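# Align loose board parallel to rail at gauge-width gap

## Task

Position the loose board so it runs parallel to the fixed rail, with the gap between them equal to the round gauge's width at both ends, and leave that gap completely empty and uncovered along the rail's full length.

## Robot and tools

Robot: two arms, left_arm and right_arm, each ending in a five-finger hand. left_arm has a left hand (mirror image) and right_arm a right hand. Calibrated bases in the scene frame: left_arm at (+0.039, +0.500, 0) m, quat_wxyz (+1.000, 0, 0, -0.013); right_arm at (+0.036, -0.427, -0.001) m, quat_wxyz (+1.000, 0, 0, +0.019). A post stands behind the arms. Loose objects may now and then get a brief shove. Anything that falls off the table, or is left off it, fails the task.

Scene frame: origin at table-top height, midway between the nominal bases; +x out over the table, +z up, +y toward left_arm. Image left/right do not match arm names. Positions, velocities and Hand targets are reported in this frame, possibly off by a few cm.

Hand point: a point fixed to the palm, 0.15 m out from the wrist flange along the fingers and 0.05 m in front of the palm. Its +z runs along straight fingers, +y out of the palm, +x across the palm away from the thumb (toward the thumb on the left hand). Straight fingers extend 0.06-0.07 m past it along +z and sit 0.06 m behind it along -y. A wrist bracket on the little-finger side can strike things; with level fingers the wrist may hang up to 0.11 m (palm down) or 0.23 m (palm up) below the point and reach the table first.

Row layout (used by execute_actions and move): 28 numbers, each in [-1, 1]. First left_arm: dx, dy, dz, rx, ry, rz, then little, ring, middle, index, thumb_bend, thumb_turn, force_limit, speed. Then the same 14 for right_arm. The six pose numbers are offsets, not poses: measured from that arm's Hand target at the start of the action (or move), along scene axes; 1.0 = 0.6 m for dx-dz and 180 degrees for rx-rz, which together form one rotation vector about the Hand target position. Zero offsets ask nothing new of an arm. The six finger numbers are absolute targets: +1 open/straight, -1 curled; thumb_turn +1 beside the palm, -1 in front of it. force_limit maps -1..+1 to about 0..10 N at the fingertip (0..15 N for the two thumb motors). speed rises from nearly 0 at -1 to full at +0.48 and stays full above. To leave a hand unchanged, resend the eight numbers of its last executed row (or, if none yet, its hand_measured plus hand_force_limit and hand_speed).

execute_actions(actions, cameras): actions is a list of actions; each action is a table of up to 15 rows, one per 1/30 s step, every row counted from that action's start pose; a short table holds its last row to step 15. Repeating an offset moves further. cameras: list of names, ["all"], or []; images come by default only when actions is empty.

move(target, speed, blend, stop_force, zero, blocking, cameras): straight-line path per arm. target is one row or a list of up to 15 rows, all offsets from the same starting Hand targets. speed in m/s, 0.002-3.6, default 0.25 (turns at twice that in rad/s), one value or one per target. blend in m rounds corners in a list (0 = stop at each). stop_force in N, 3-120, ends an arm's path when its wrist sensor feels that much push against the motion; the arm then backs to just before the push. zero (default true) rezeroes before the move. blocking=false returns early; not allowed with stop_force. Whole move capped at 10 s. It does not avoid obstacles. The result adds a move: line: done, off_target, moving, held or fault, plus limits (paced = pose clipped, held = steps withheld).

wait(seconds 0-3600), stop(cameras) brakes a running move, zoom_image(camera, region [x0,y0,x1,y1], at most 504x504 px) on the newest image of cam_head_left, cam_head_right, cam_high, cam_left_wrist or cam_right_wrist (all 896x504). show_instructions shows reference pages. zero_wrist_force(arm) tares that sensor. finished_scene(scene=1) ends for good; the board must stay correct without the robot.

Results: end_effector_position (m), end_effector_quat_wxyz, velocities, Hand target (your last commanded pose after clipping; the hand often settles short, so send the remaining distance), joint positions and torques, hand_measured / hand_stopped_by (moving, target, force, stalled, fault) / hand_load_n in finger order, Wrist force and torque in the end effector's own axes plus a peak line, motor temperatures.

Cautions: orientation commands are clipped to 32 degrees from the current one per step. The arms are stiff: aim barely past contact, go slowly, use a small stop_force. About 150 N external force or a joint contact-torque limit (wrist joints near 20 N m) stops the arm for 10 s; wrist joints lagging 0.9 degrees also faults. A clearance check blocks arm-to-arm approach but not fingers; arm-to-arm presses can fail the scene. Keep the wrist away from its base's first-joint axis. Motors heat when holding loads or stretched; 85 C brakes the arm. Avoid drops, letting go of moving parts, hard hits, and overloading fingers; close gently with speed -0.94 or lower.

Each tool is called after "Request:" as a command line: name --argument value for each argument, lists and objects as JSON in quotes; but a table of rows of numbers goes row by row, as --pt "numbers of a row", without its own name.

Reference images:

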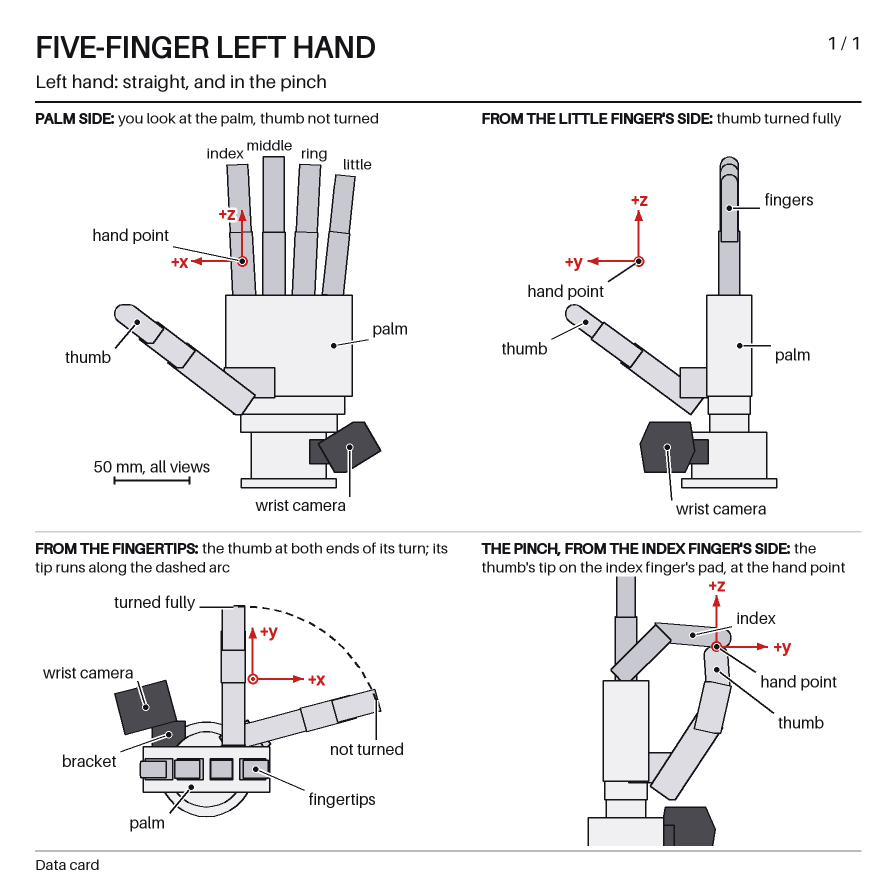

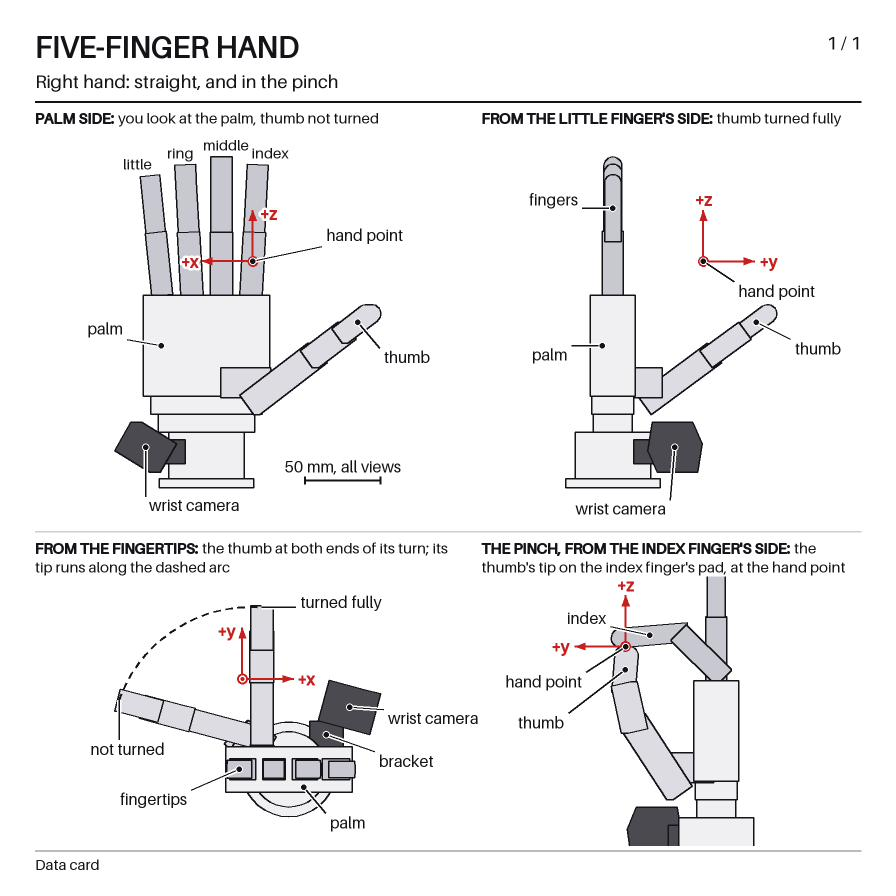

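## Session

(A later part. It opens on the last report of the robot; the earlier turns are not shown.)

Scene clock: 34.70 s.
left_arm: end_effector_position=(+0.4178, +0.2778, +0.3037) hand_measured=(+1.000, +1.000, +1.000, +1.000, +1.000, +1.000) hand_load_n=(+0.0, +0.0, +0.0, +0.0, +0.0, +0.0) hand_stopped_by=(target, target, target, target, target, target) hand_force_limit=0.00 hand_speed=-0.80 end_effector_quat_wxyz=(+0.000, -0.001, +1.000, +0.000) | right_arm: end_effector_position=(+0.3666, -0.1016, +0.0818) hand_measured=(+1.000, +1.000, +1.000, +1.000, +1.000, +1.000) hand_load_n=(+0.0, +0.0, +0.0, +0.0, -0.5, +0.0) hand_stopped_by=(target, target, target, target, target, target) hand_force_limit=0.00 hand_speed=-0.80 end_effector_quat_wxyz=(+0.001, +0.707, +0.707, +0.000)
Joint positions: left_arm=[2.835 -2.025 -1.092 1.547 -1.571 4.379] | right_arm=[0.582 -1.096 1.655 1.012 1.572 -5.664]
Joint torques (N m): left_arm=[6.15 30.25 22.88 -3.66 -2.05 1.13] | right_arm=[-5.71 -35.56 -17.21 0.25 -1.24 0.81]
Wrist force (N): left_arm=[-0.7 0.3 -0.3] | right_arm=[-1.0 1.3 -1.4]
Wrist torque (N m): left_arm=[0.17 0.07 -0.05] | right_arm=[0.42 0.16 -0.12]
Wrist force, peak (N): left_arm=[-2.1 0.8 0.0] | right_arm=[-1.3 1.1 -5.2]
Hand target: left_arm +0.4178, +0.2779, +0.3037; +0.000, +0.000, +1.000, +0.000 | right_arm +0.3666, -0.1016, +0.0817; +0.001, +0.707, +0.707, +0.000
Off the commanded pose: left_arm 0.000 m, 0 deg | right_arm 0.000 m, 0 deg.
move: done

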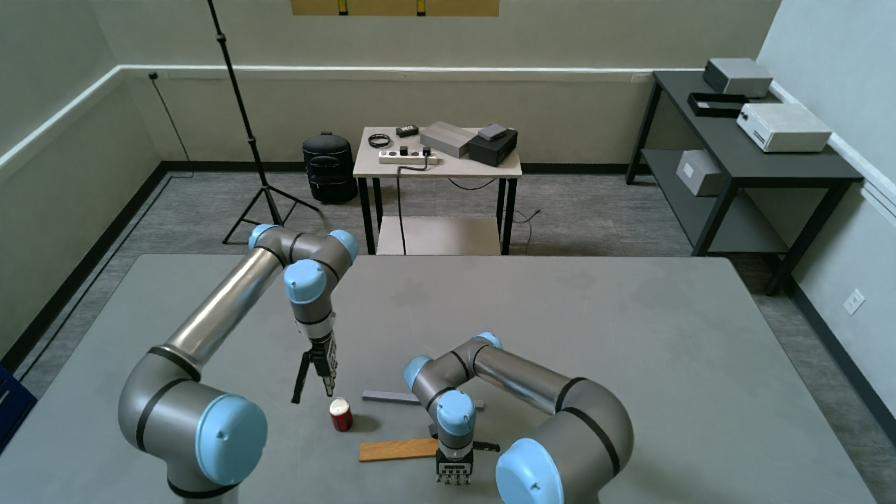

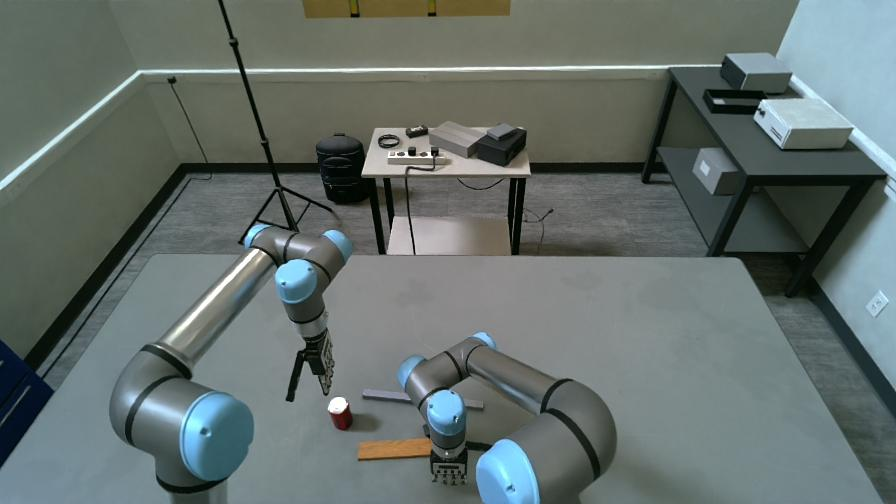

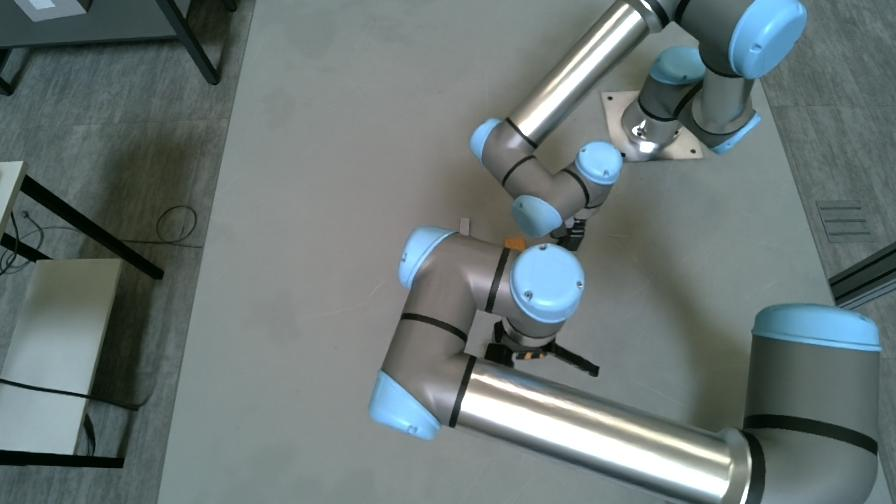

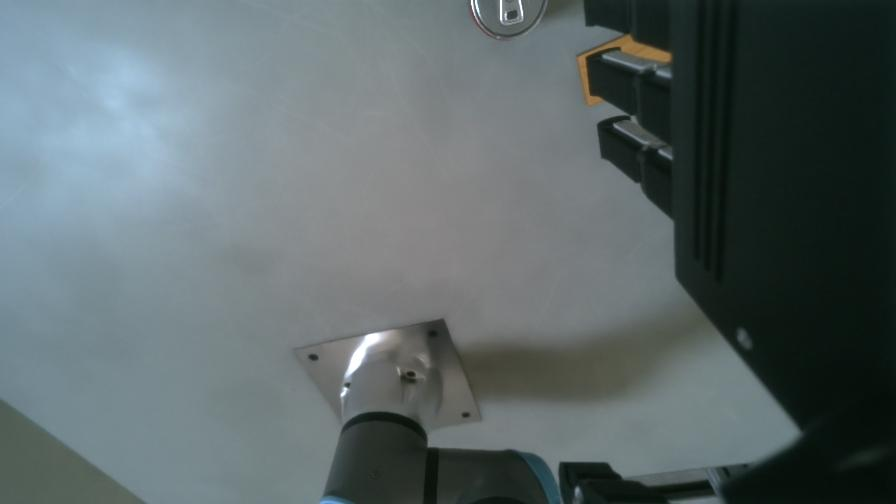

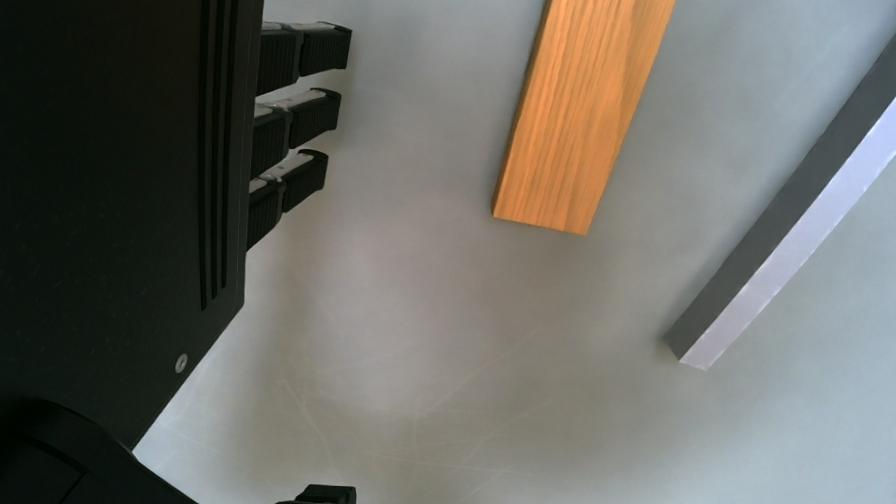

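Request:
move --target '[0,0,0,0,0,0, -1,-1,1,1,1,-1,0,-0.3, 0,0,0.0,0,0,0, 1,1,1,0,1,1,0,-0.3]' --cameras '["all"]'

Scene clock: 38.70 s.
left_arm: end_effector_position=(+0.4178, +0.2779, +0.3037) hand_measured=(-1.000, -1.000, +1.000, +1.000, +1.000, -1.000) hand_load_n=(+0.0, +0.0, +0.0, +0.0, +0.0, +0.0) hand_stopped_by=(target, target, target, target, target, target) hand_force_limit=0.00 hand_speed=-0.30 end_effector_quat_wxyz=(+0.000, +0.000, +1.000, +0.000) | right_arm: end_effector_position=(+0.3666, -0.1016, +0.0817) hand_measured=(+1.000, +1.000, +1.000, +0.000, +1.000, +1.000) hand_load_n=(+0.0, +0.0, +0.0, +0.0, +0.5, +0.0) hand_stopped_by=(target, target, target, target, target, target) hand_force_limit=0.00 hand_speed=-0.30 end_effector_quat_wxyz=(+0.001, +0.707, +0.707, +0.000)
Joint positions: left_arm=[2.836 -2.025 -1.092 1.546 -1.571 4.379] | right_arm=[0.582 -1.096 1.655 1.012 1.572 -5.664]
Joint torques (N m): left_arm=[6.67 30.9 24.08 -3.56 -1.93 0.99] | right_arm=[-5.92 -22.3 -7.34 -0.2 -1.11 0.61]
Wrist force (N): left_arm=[-0.8 0.2 0.0] | right_arm=[-0.8 1.3 -1.5]
Wrist torque (N m): left_arm=[0.15 0.09 -0.04] | right_arm=[0.42 0.14 -0.12]
Wrist force, peak (N): left_arm=[-1.0 0.5 -0.4] | right_arm=[-1.0 1.2 -1.7]
Hand target: left_arm +0.4178, +0.2779, +0.3037; +0.000, +0.000, +1.000, +0.000 | right_arm +0.3666, -0.1016, +0.0817; +0.001, +0.707, +0.707, +0.000
Off the commanded pose: left_arm 0.000 m, 0 deg | right_arm 0.000 m, 0 deg.
move: done

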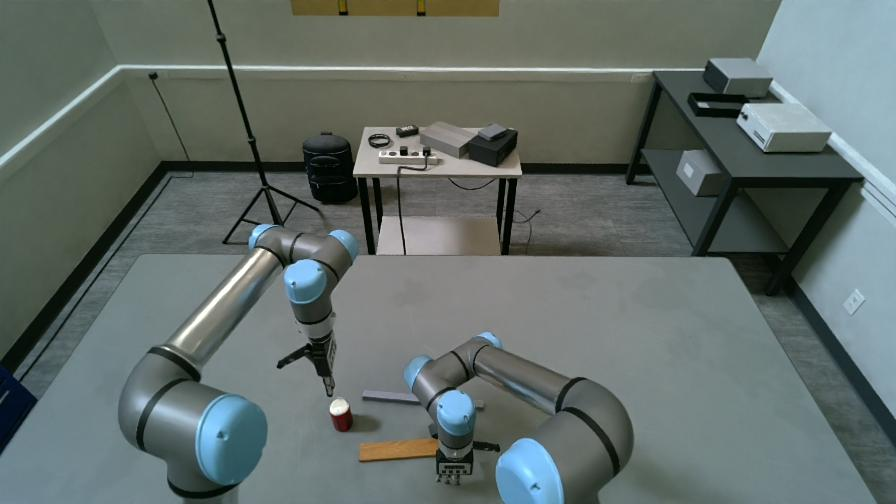

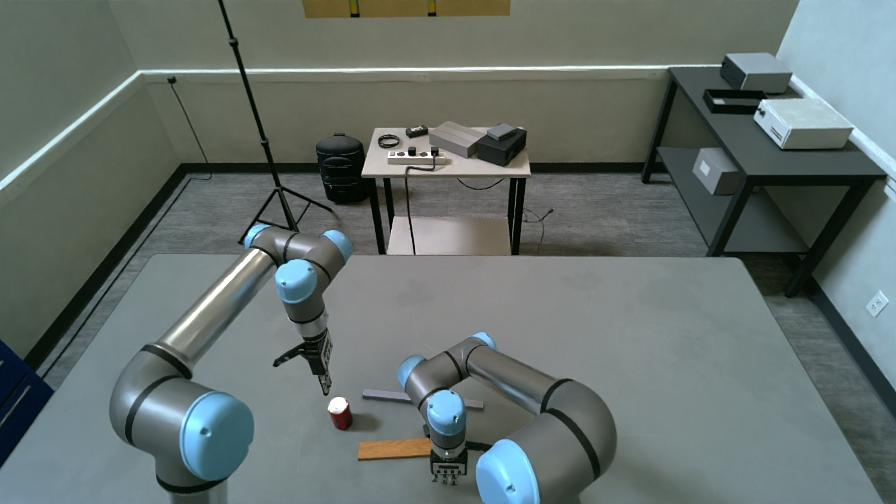

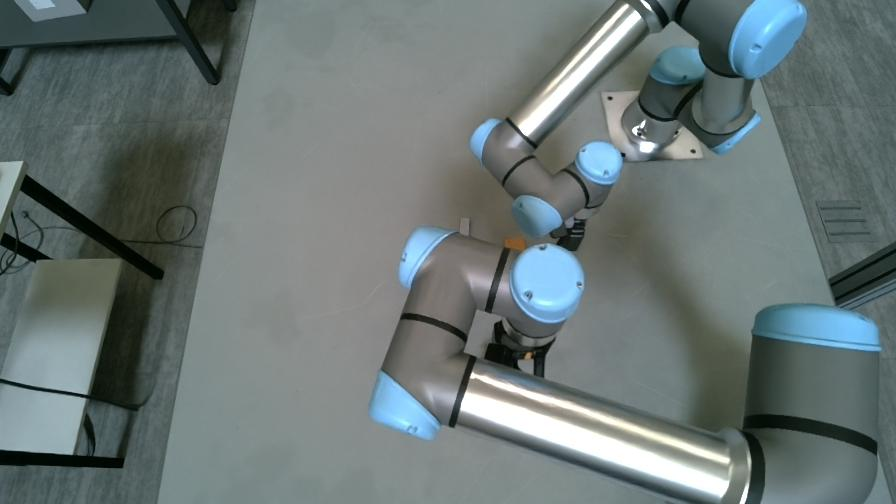

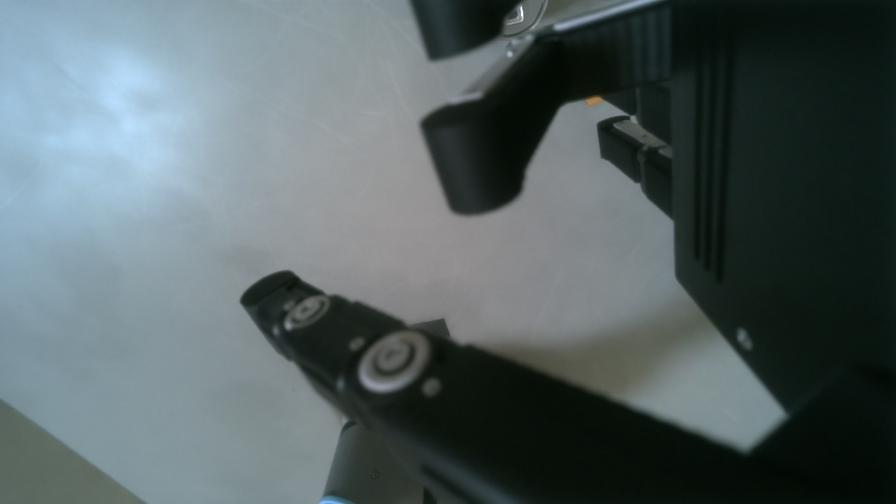

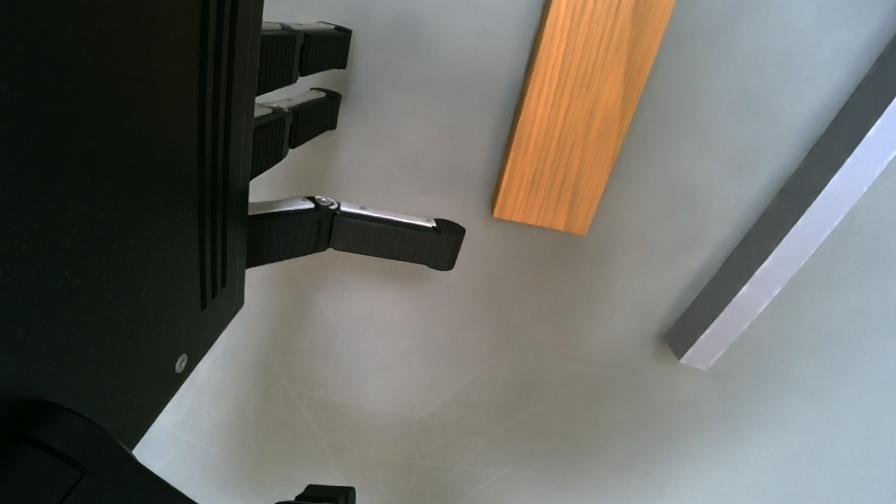

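Request:
move --target '[0.129,0.042,-0.12,0,0,0, -1,-1,1,1,1,-1,0,-0.3, 0,0,0.0,0,0,0, 1,1,1,1,1,1,0,-0.3]' --cameras '["all"]'

Scene clock: 41.87 s.
left_arm: end_effector_position=(+0.4951, +0.3031, +0.2319) hand_measured=(-1.000, -1.000, +1.000, +1.000, +1.000, -1.000) hand_load_n=(+0.0, +0.0, +0.0, +0.0, +0.0, +0.0) hand_stopped_by=(target, target, target, target, target, target) hand_force_limit=0.00 hand_speed=-0.30 end_effector_quat_wxyz=(+0.000, +0.000, +1.000, +0.000) | right_arm: end_effector_position=(+0.3666, -0.1016, +0.0817) hand_measured=(+1.000, +1.000, +1.000, +1.000, +1.000, +1.000) hand_load_n=(+0.0, +0.0, +0.0, +0.0, +0.0, +0.0) hand_stopped_by=(target, target, target, target, target, target) hand_force_limit=0.00 hand_speed=-0.30 end_effector_quat_wxyz=(+0.001, +0.707, +0.707, +0.000)
Joint positions: left_arm=[2.926 -2.178 -1.038 1.646 -1.571 4.47] | right_arm=[0.582 -1.096 1.655 1.012 1.572 -5.664]
Joint torques (N m): left_arm=[5.95 34.2 13.16 -1.59 2.44 0.76] | right_arm=[-3.73 -23.16 -9.39 0.49 -1.25 0.59]
Wrist force (N): left_arm=[-0.5 0.2 -0.4] | right_arm=[-0.8 1.1 -1.6]
Wrist torque (N m): left_arm=[0.17 0.04 -0.03] | right_arm=[0.39 0.15 -0.12]
Wrist force, peak (N): left_arm=[-1.9 0.7 0.8] | right_arm=[-1.2 1.2 -1.6]
Hand target: left_arm +0.4952, +0.3031, +0.2317; +0.000, +0.000, +1.000, +0.000 | right_arm +0.3666, -0.1016, +0.0817; +0.001, +0.707, +0.707, +0.000
Off the commanded pose: left_arm 0.000 m, 0 deg | right_arm 0.000 m, 0 deg.
move: done

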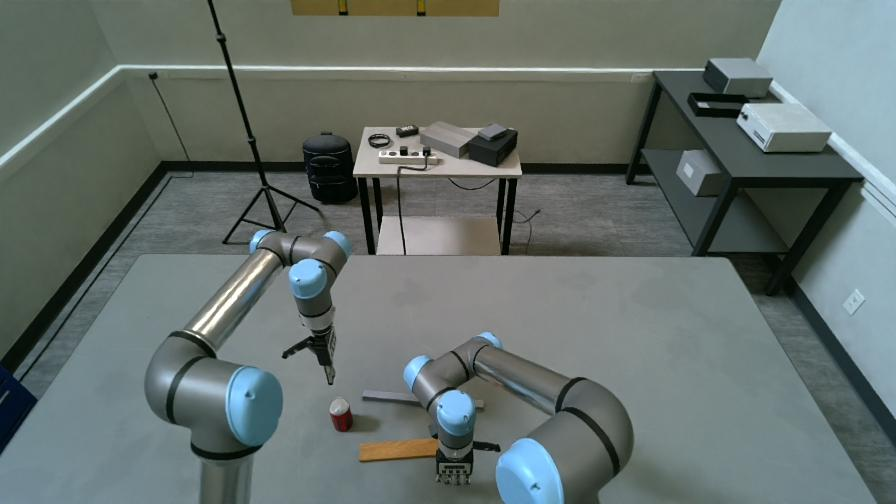

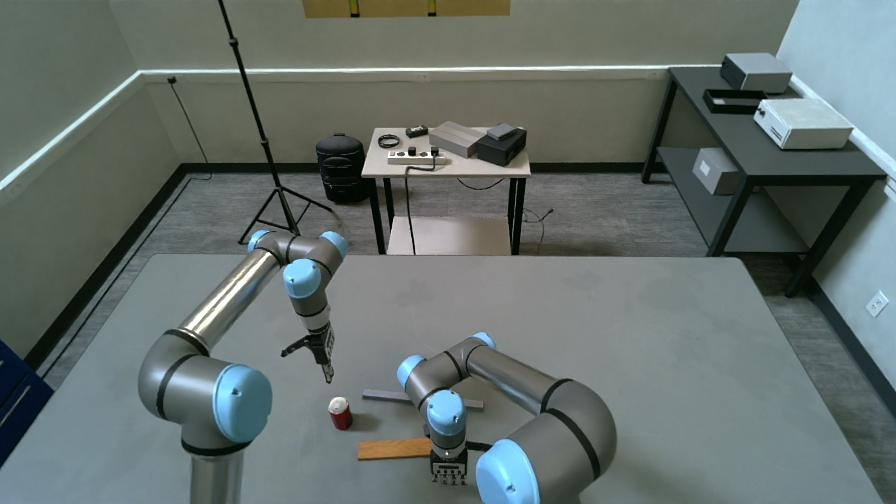

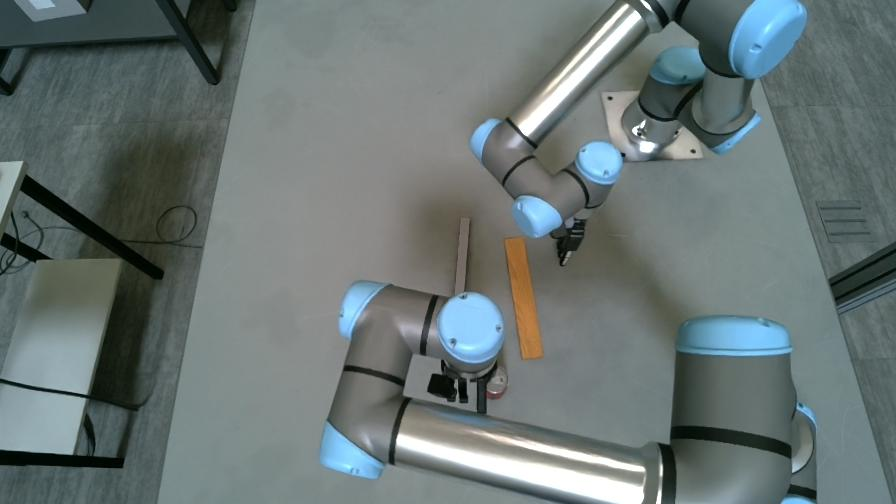

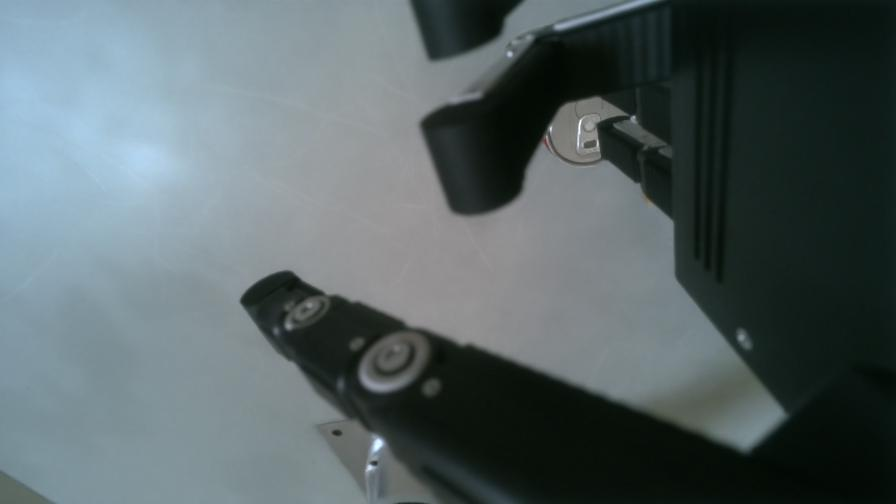

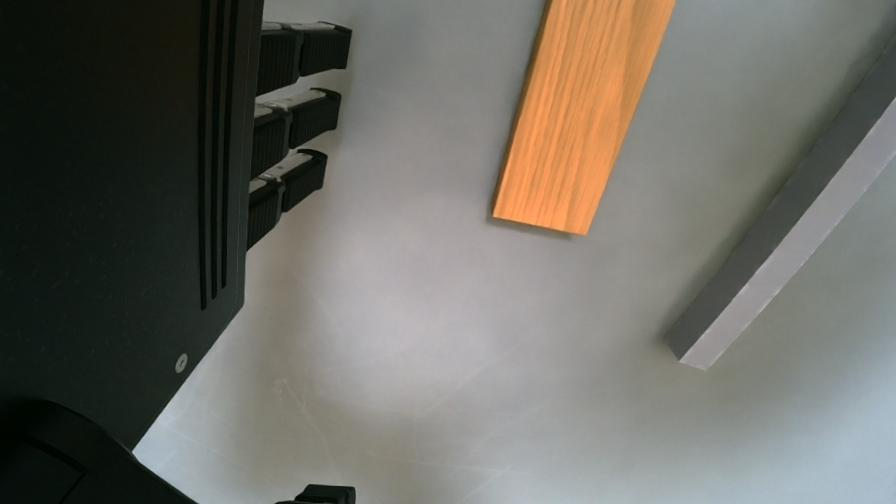

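Request:
zoom_image --camera "cam_left_wrist" --region '[400, 0, 700, 220]'

Request:
zoom_image --camera "cam_head_left" --region '[260, 320, 500, 504]'

Request:
zoom_image --camera "cam_high" --region '[400, 200, 600, 430]'

Scaled by 1.680 from the camera's image (finer frame: 1280x720).

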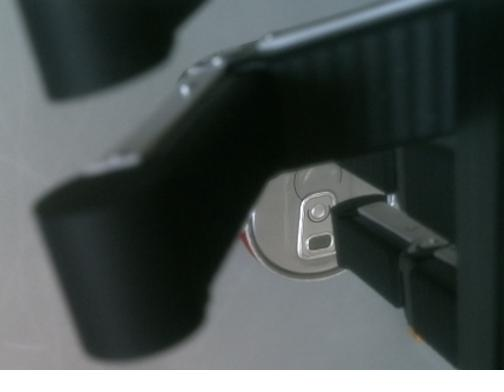

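Scaled by 2.100 from the camera's image (finer frame: 1280x720).

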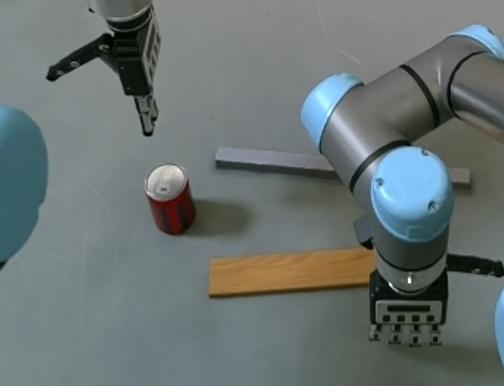

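Scaled by 2.191 from the camera's image (finer frame: 1280x720).

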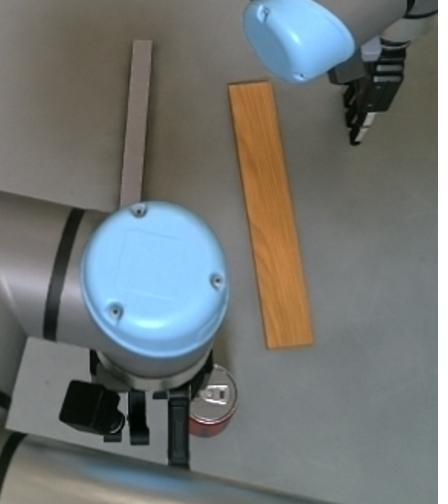

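Request:
move --target '[-0.05,-0.117,0,0,0,0, -1,-1,1,1,1,-1,0,-0.3, 0,0,0.0,0,0,0, 1,1,1,1,1,1,0,-0.3]' --cameras '["all"]'

Request:
zoom_image --camera "cam_high" --region '[400, 300, 600, 430]'

Request:
zoom_image --camera "cam_head_left" --region '[260, 320, 460, 460]'

Request:
zoom_image --camera "cam_head_right" --region '[260, 320, 460, 460]'

Scene clock: 47.10 s.
left_arm: end_effector_position=(+0.4653, +0.2330, +0.2317) hand_measured=(-1.000, -1.000, +1.000, +1.000, +1.000, -1.000) hand_load_n=(+0.0, +0.0, +0.0, +0.0, +0.0, +0.0) hand_stopped_by=(target, target, target, target, target, target) hand_force_limit=0.00 hand_speed=-0.30 end_effector_quat_wxyz=(+0.000, +0.000, +1.000, +0.000) | right_arm: end_effector_position=(+0.3666, -0.1016, +0.0817) hand_measured=(+1.000, +1.000, +1.000, +1.000, +1.000, +1.000) hand_load_n=(+0.0, +0.0, +0.0, +0.0, +0.0, +0.0) hand_stopped_by=(target, target, target, target, target, target) hand_force_limit=0.00 hand_speed=-0.30 end_effector_quat_wxyz=(+0.001, +0.707, +0.707, +0.000)
Joint positions: left_arm=[2.786 -2.211 -0.985 1.625 -1.571 4.329] | right_arm=[0.582 -1.096 1.655 1.012 1.572 -5.664]
Joint torques (N m): left_arm=[-5.07 56.67 15.66 -0.8 -1.71 -1.14] | right_arm=[-3.27 -22.71 -11.22 1.71 -1.22 0.57]
Wrist force (N): left_arm=[-0.7 0.8 -0.3] | right_arm=[-0.9 1.3 -1.5]
Wrist torque (N m): left_arm=[0.29 0.06 0.04] | right_arm=[0.42 0.15 -0.12]
Wrist force, peak (N): left_arm=[1.0 -3.3 -0.4] | right_arm=[-1.0 1.4 -1.7]
Hand target: left_arm +0.4652, +0.2329, +0.2317; +0.000, +0.000, +1.000, +0.000 | right_arm +0.3666, -0.1016, +0.0817; +0.001, +0.707, +0.707, +0.000
Off the commanded pose: left_arm 0.000 m, 0 deg | right_arm 0.000 m, 0 deg.
move: done

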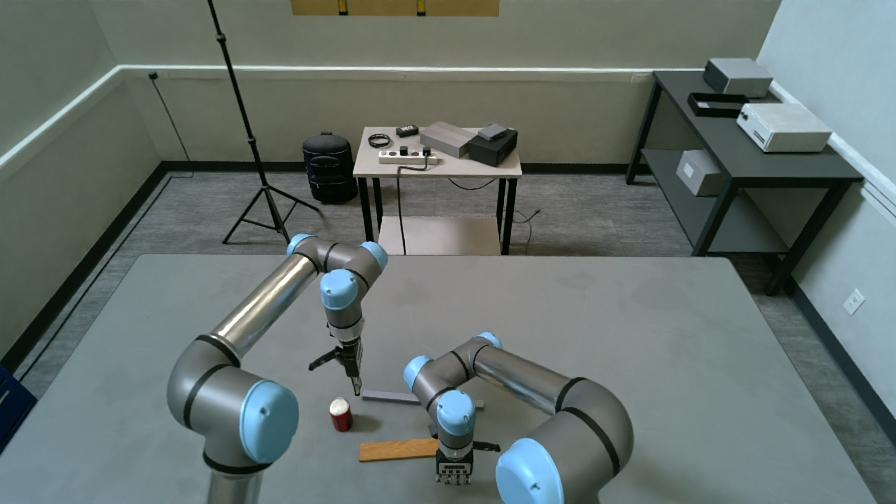

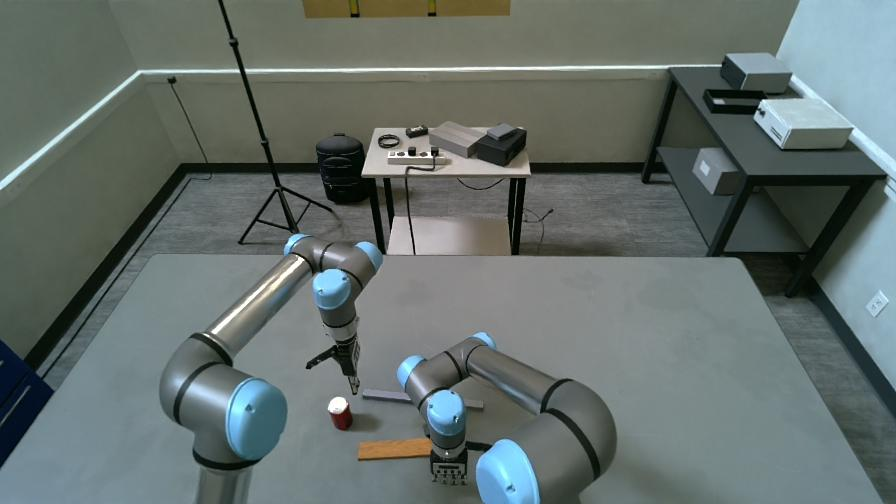

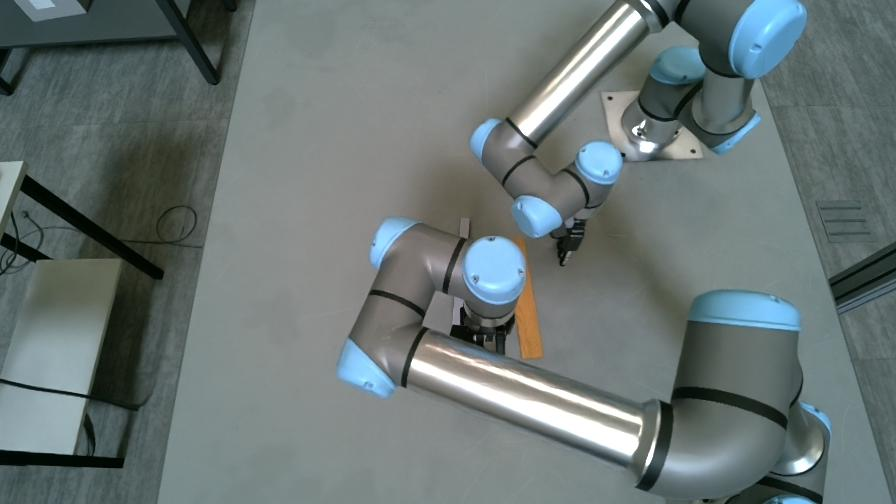

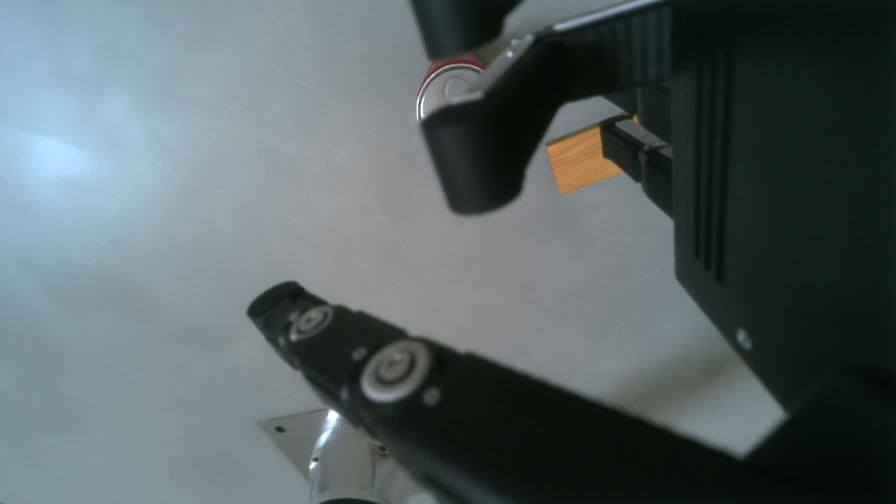

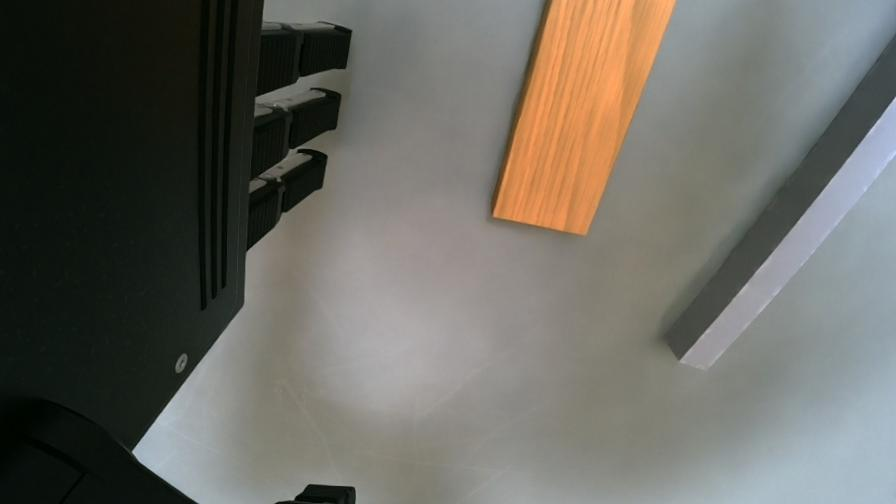

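Scaled by 2.520 from the camera's image (finer frame: 1280x720).

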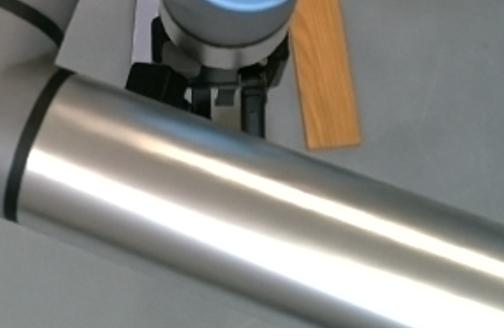

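Scaled by 2.520 from the camera's image (finer frame: 1280x720).

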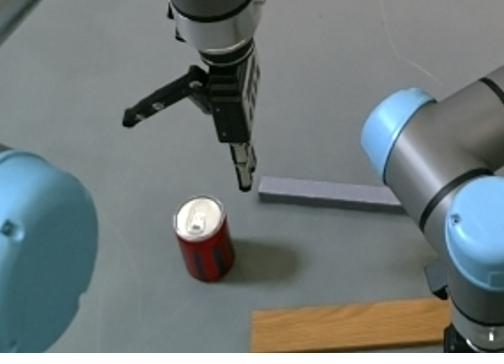

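Scaled by 2.520 from the camera's image (finer frame: 1280x720).

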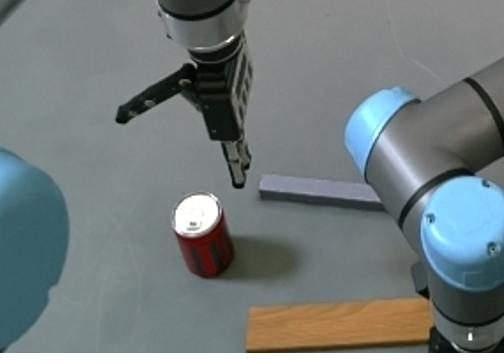

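Request:
move --target '[-0.01,0,-0.05,0,0,0, -1,-1,1,1,1,-1,0,-0.3, 0,0,0.0,0,0,0, 1,1,1,1,1,1,0,-0.3]' --cameras '["cam_left_wrist","cam_head_left"]'

Request:
zoom_image --camera "cam_head_left" --region '[260, 320, 460, 460]'

Request:
zoom_image --camera "cam_left_wrist" --region '[350, 0, 700, 250]'

Scene clock: 49.47 s.
left_arm: end_effector_position=(+0.4592, +0.2329, +0.2019) hand_measured=(-1.000, -1.000, +1.000, +1.000, +1.000, -1.000) hand_load_n=(+0.0, +0.0, +0.0, +0.0, +0.0, +0.0) hand_stopped_by=(target, target, target, target, target, target) hand_force_limit=0.00 hand_speed=-0.30 end_effector_quat_wxyz=(+0.000, +0.000, +1.000, +0.000) end_effector_velocity=(+0.000, +0.000, -0.001) end_effector_angular_velocity=(+0.000, -0.002, -0.001) | right_arm: end_effector_position=(+0.3666, -0.1016, +0.0817) hand_measured=(+1.000, +1.000, +1.000, +1.000, +1.000, +1.000) hand_load_n=(+0.0, +0.0, +0.0, +0.0, +0.0, +0.0) hand_stopped_by=(target, target, target, target, target, target) hand_force_limit=0.00 hand_speed=-0.30 end_effector_quat_wxyz=(+0.001, +0.707, +0.707, +0.000)
Joint positions: left_arm=[2.781 -2.205 -1.071 1.706 -1.571 4.325] | right_arm=[0.582 -1.096 1.655 1.012 1.572 -5.664]
Joint velocities: left_arm=[-0.001 0 -0.003 0.005 -0.001 0] | right_arm=[within noise]
Joint torques (N m): left_arm=[6.97 37.19 8.28 -0.48 1.31 1.12] | right_arm=[-4.32 -23.79 -12.7 2.1 -1.06 0.64]
Wrist force (N): left_arm=[-0.6 0.8 -0.5] | right_arm=[-1.1 1.2 -1.4]
Wrist torque (N m): left_arm=[0.30 0.04 0.05] | right_arm=[0.41 0.18 -0.12]
Wrist force, peak (N): left_arm=[-1.0 0.9 -2.3] | right_arm=[-1.2 1.3 -1.7]
Hand target: left_arm +0.4592, +0.2329, +0.2017; +0.000, +0.000, +1.000, +0.000 | right_arm +0.3666, -0.1016, +0.0817; +0.001, +0.707, +0.707, +0.000
Off the commanded pose: left_arm 0.000 m, 0 deg | right_arm 0.000 m, 0 deg.
move: done
Images, in order (width x height): cam_head_left 896x504, cam_left_wrist 896x504.

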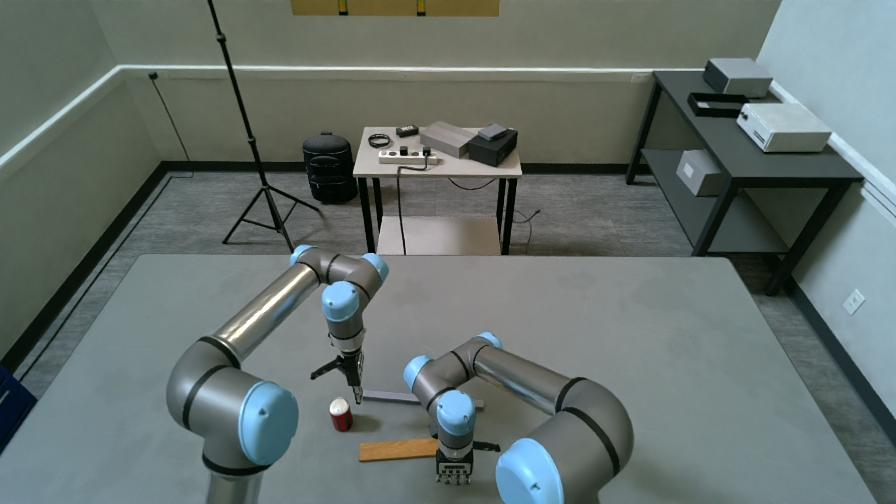

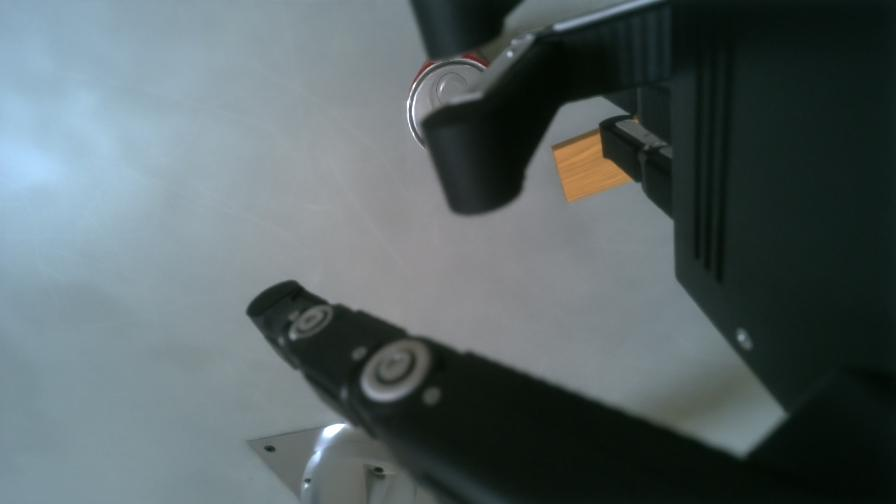

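Scaled by 2.520 from the camera's image (finer frame: 1280x720).

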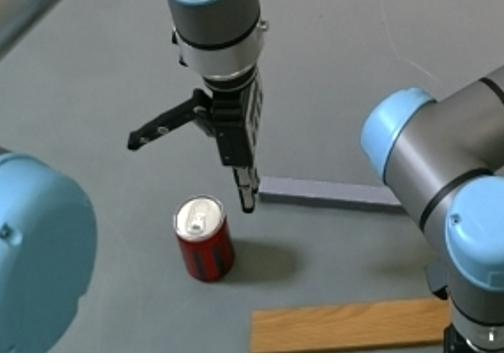

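Scaled by 1.440 from the camera's image (finer frame: 1280x720).

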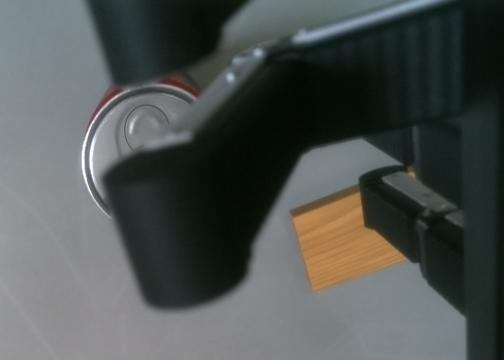

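Request:
zoom_image --camera "cam_head_left" --region '[310, 350, 390, 440]'

Scaled by 5.600 from the camera's image (finer frame: 1280x720).

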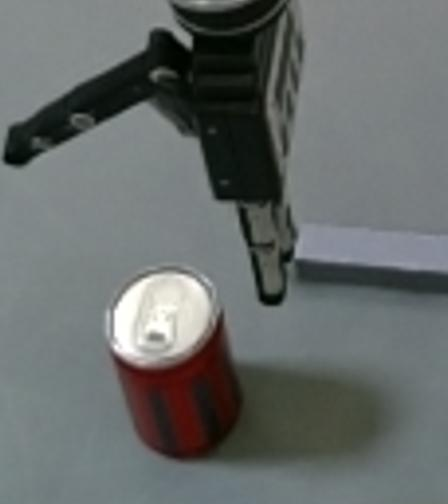

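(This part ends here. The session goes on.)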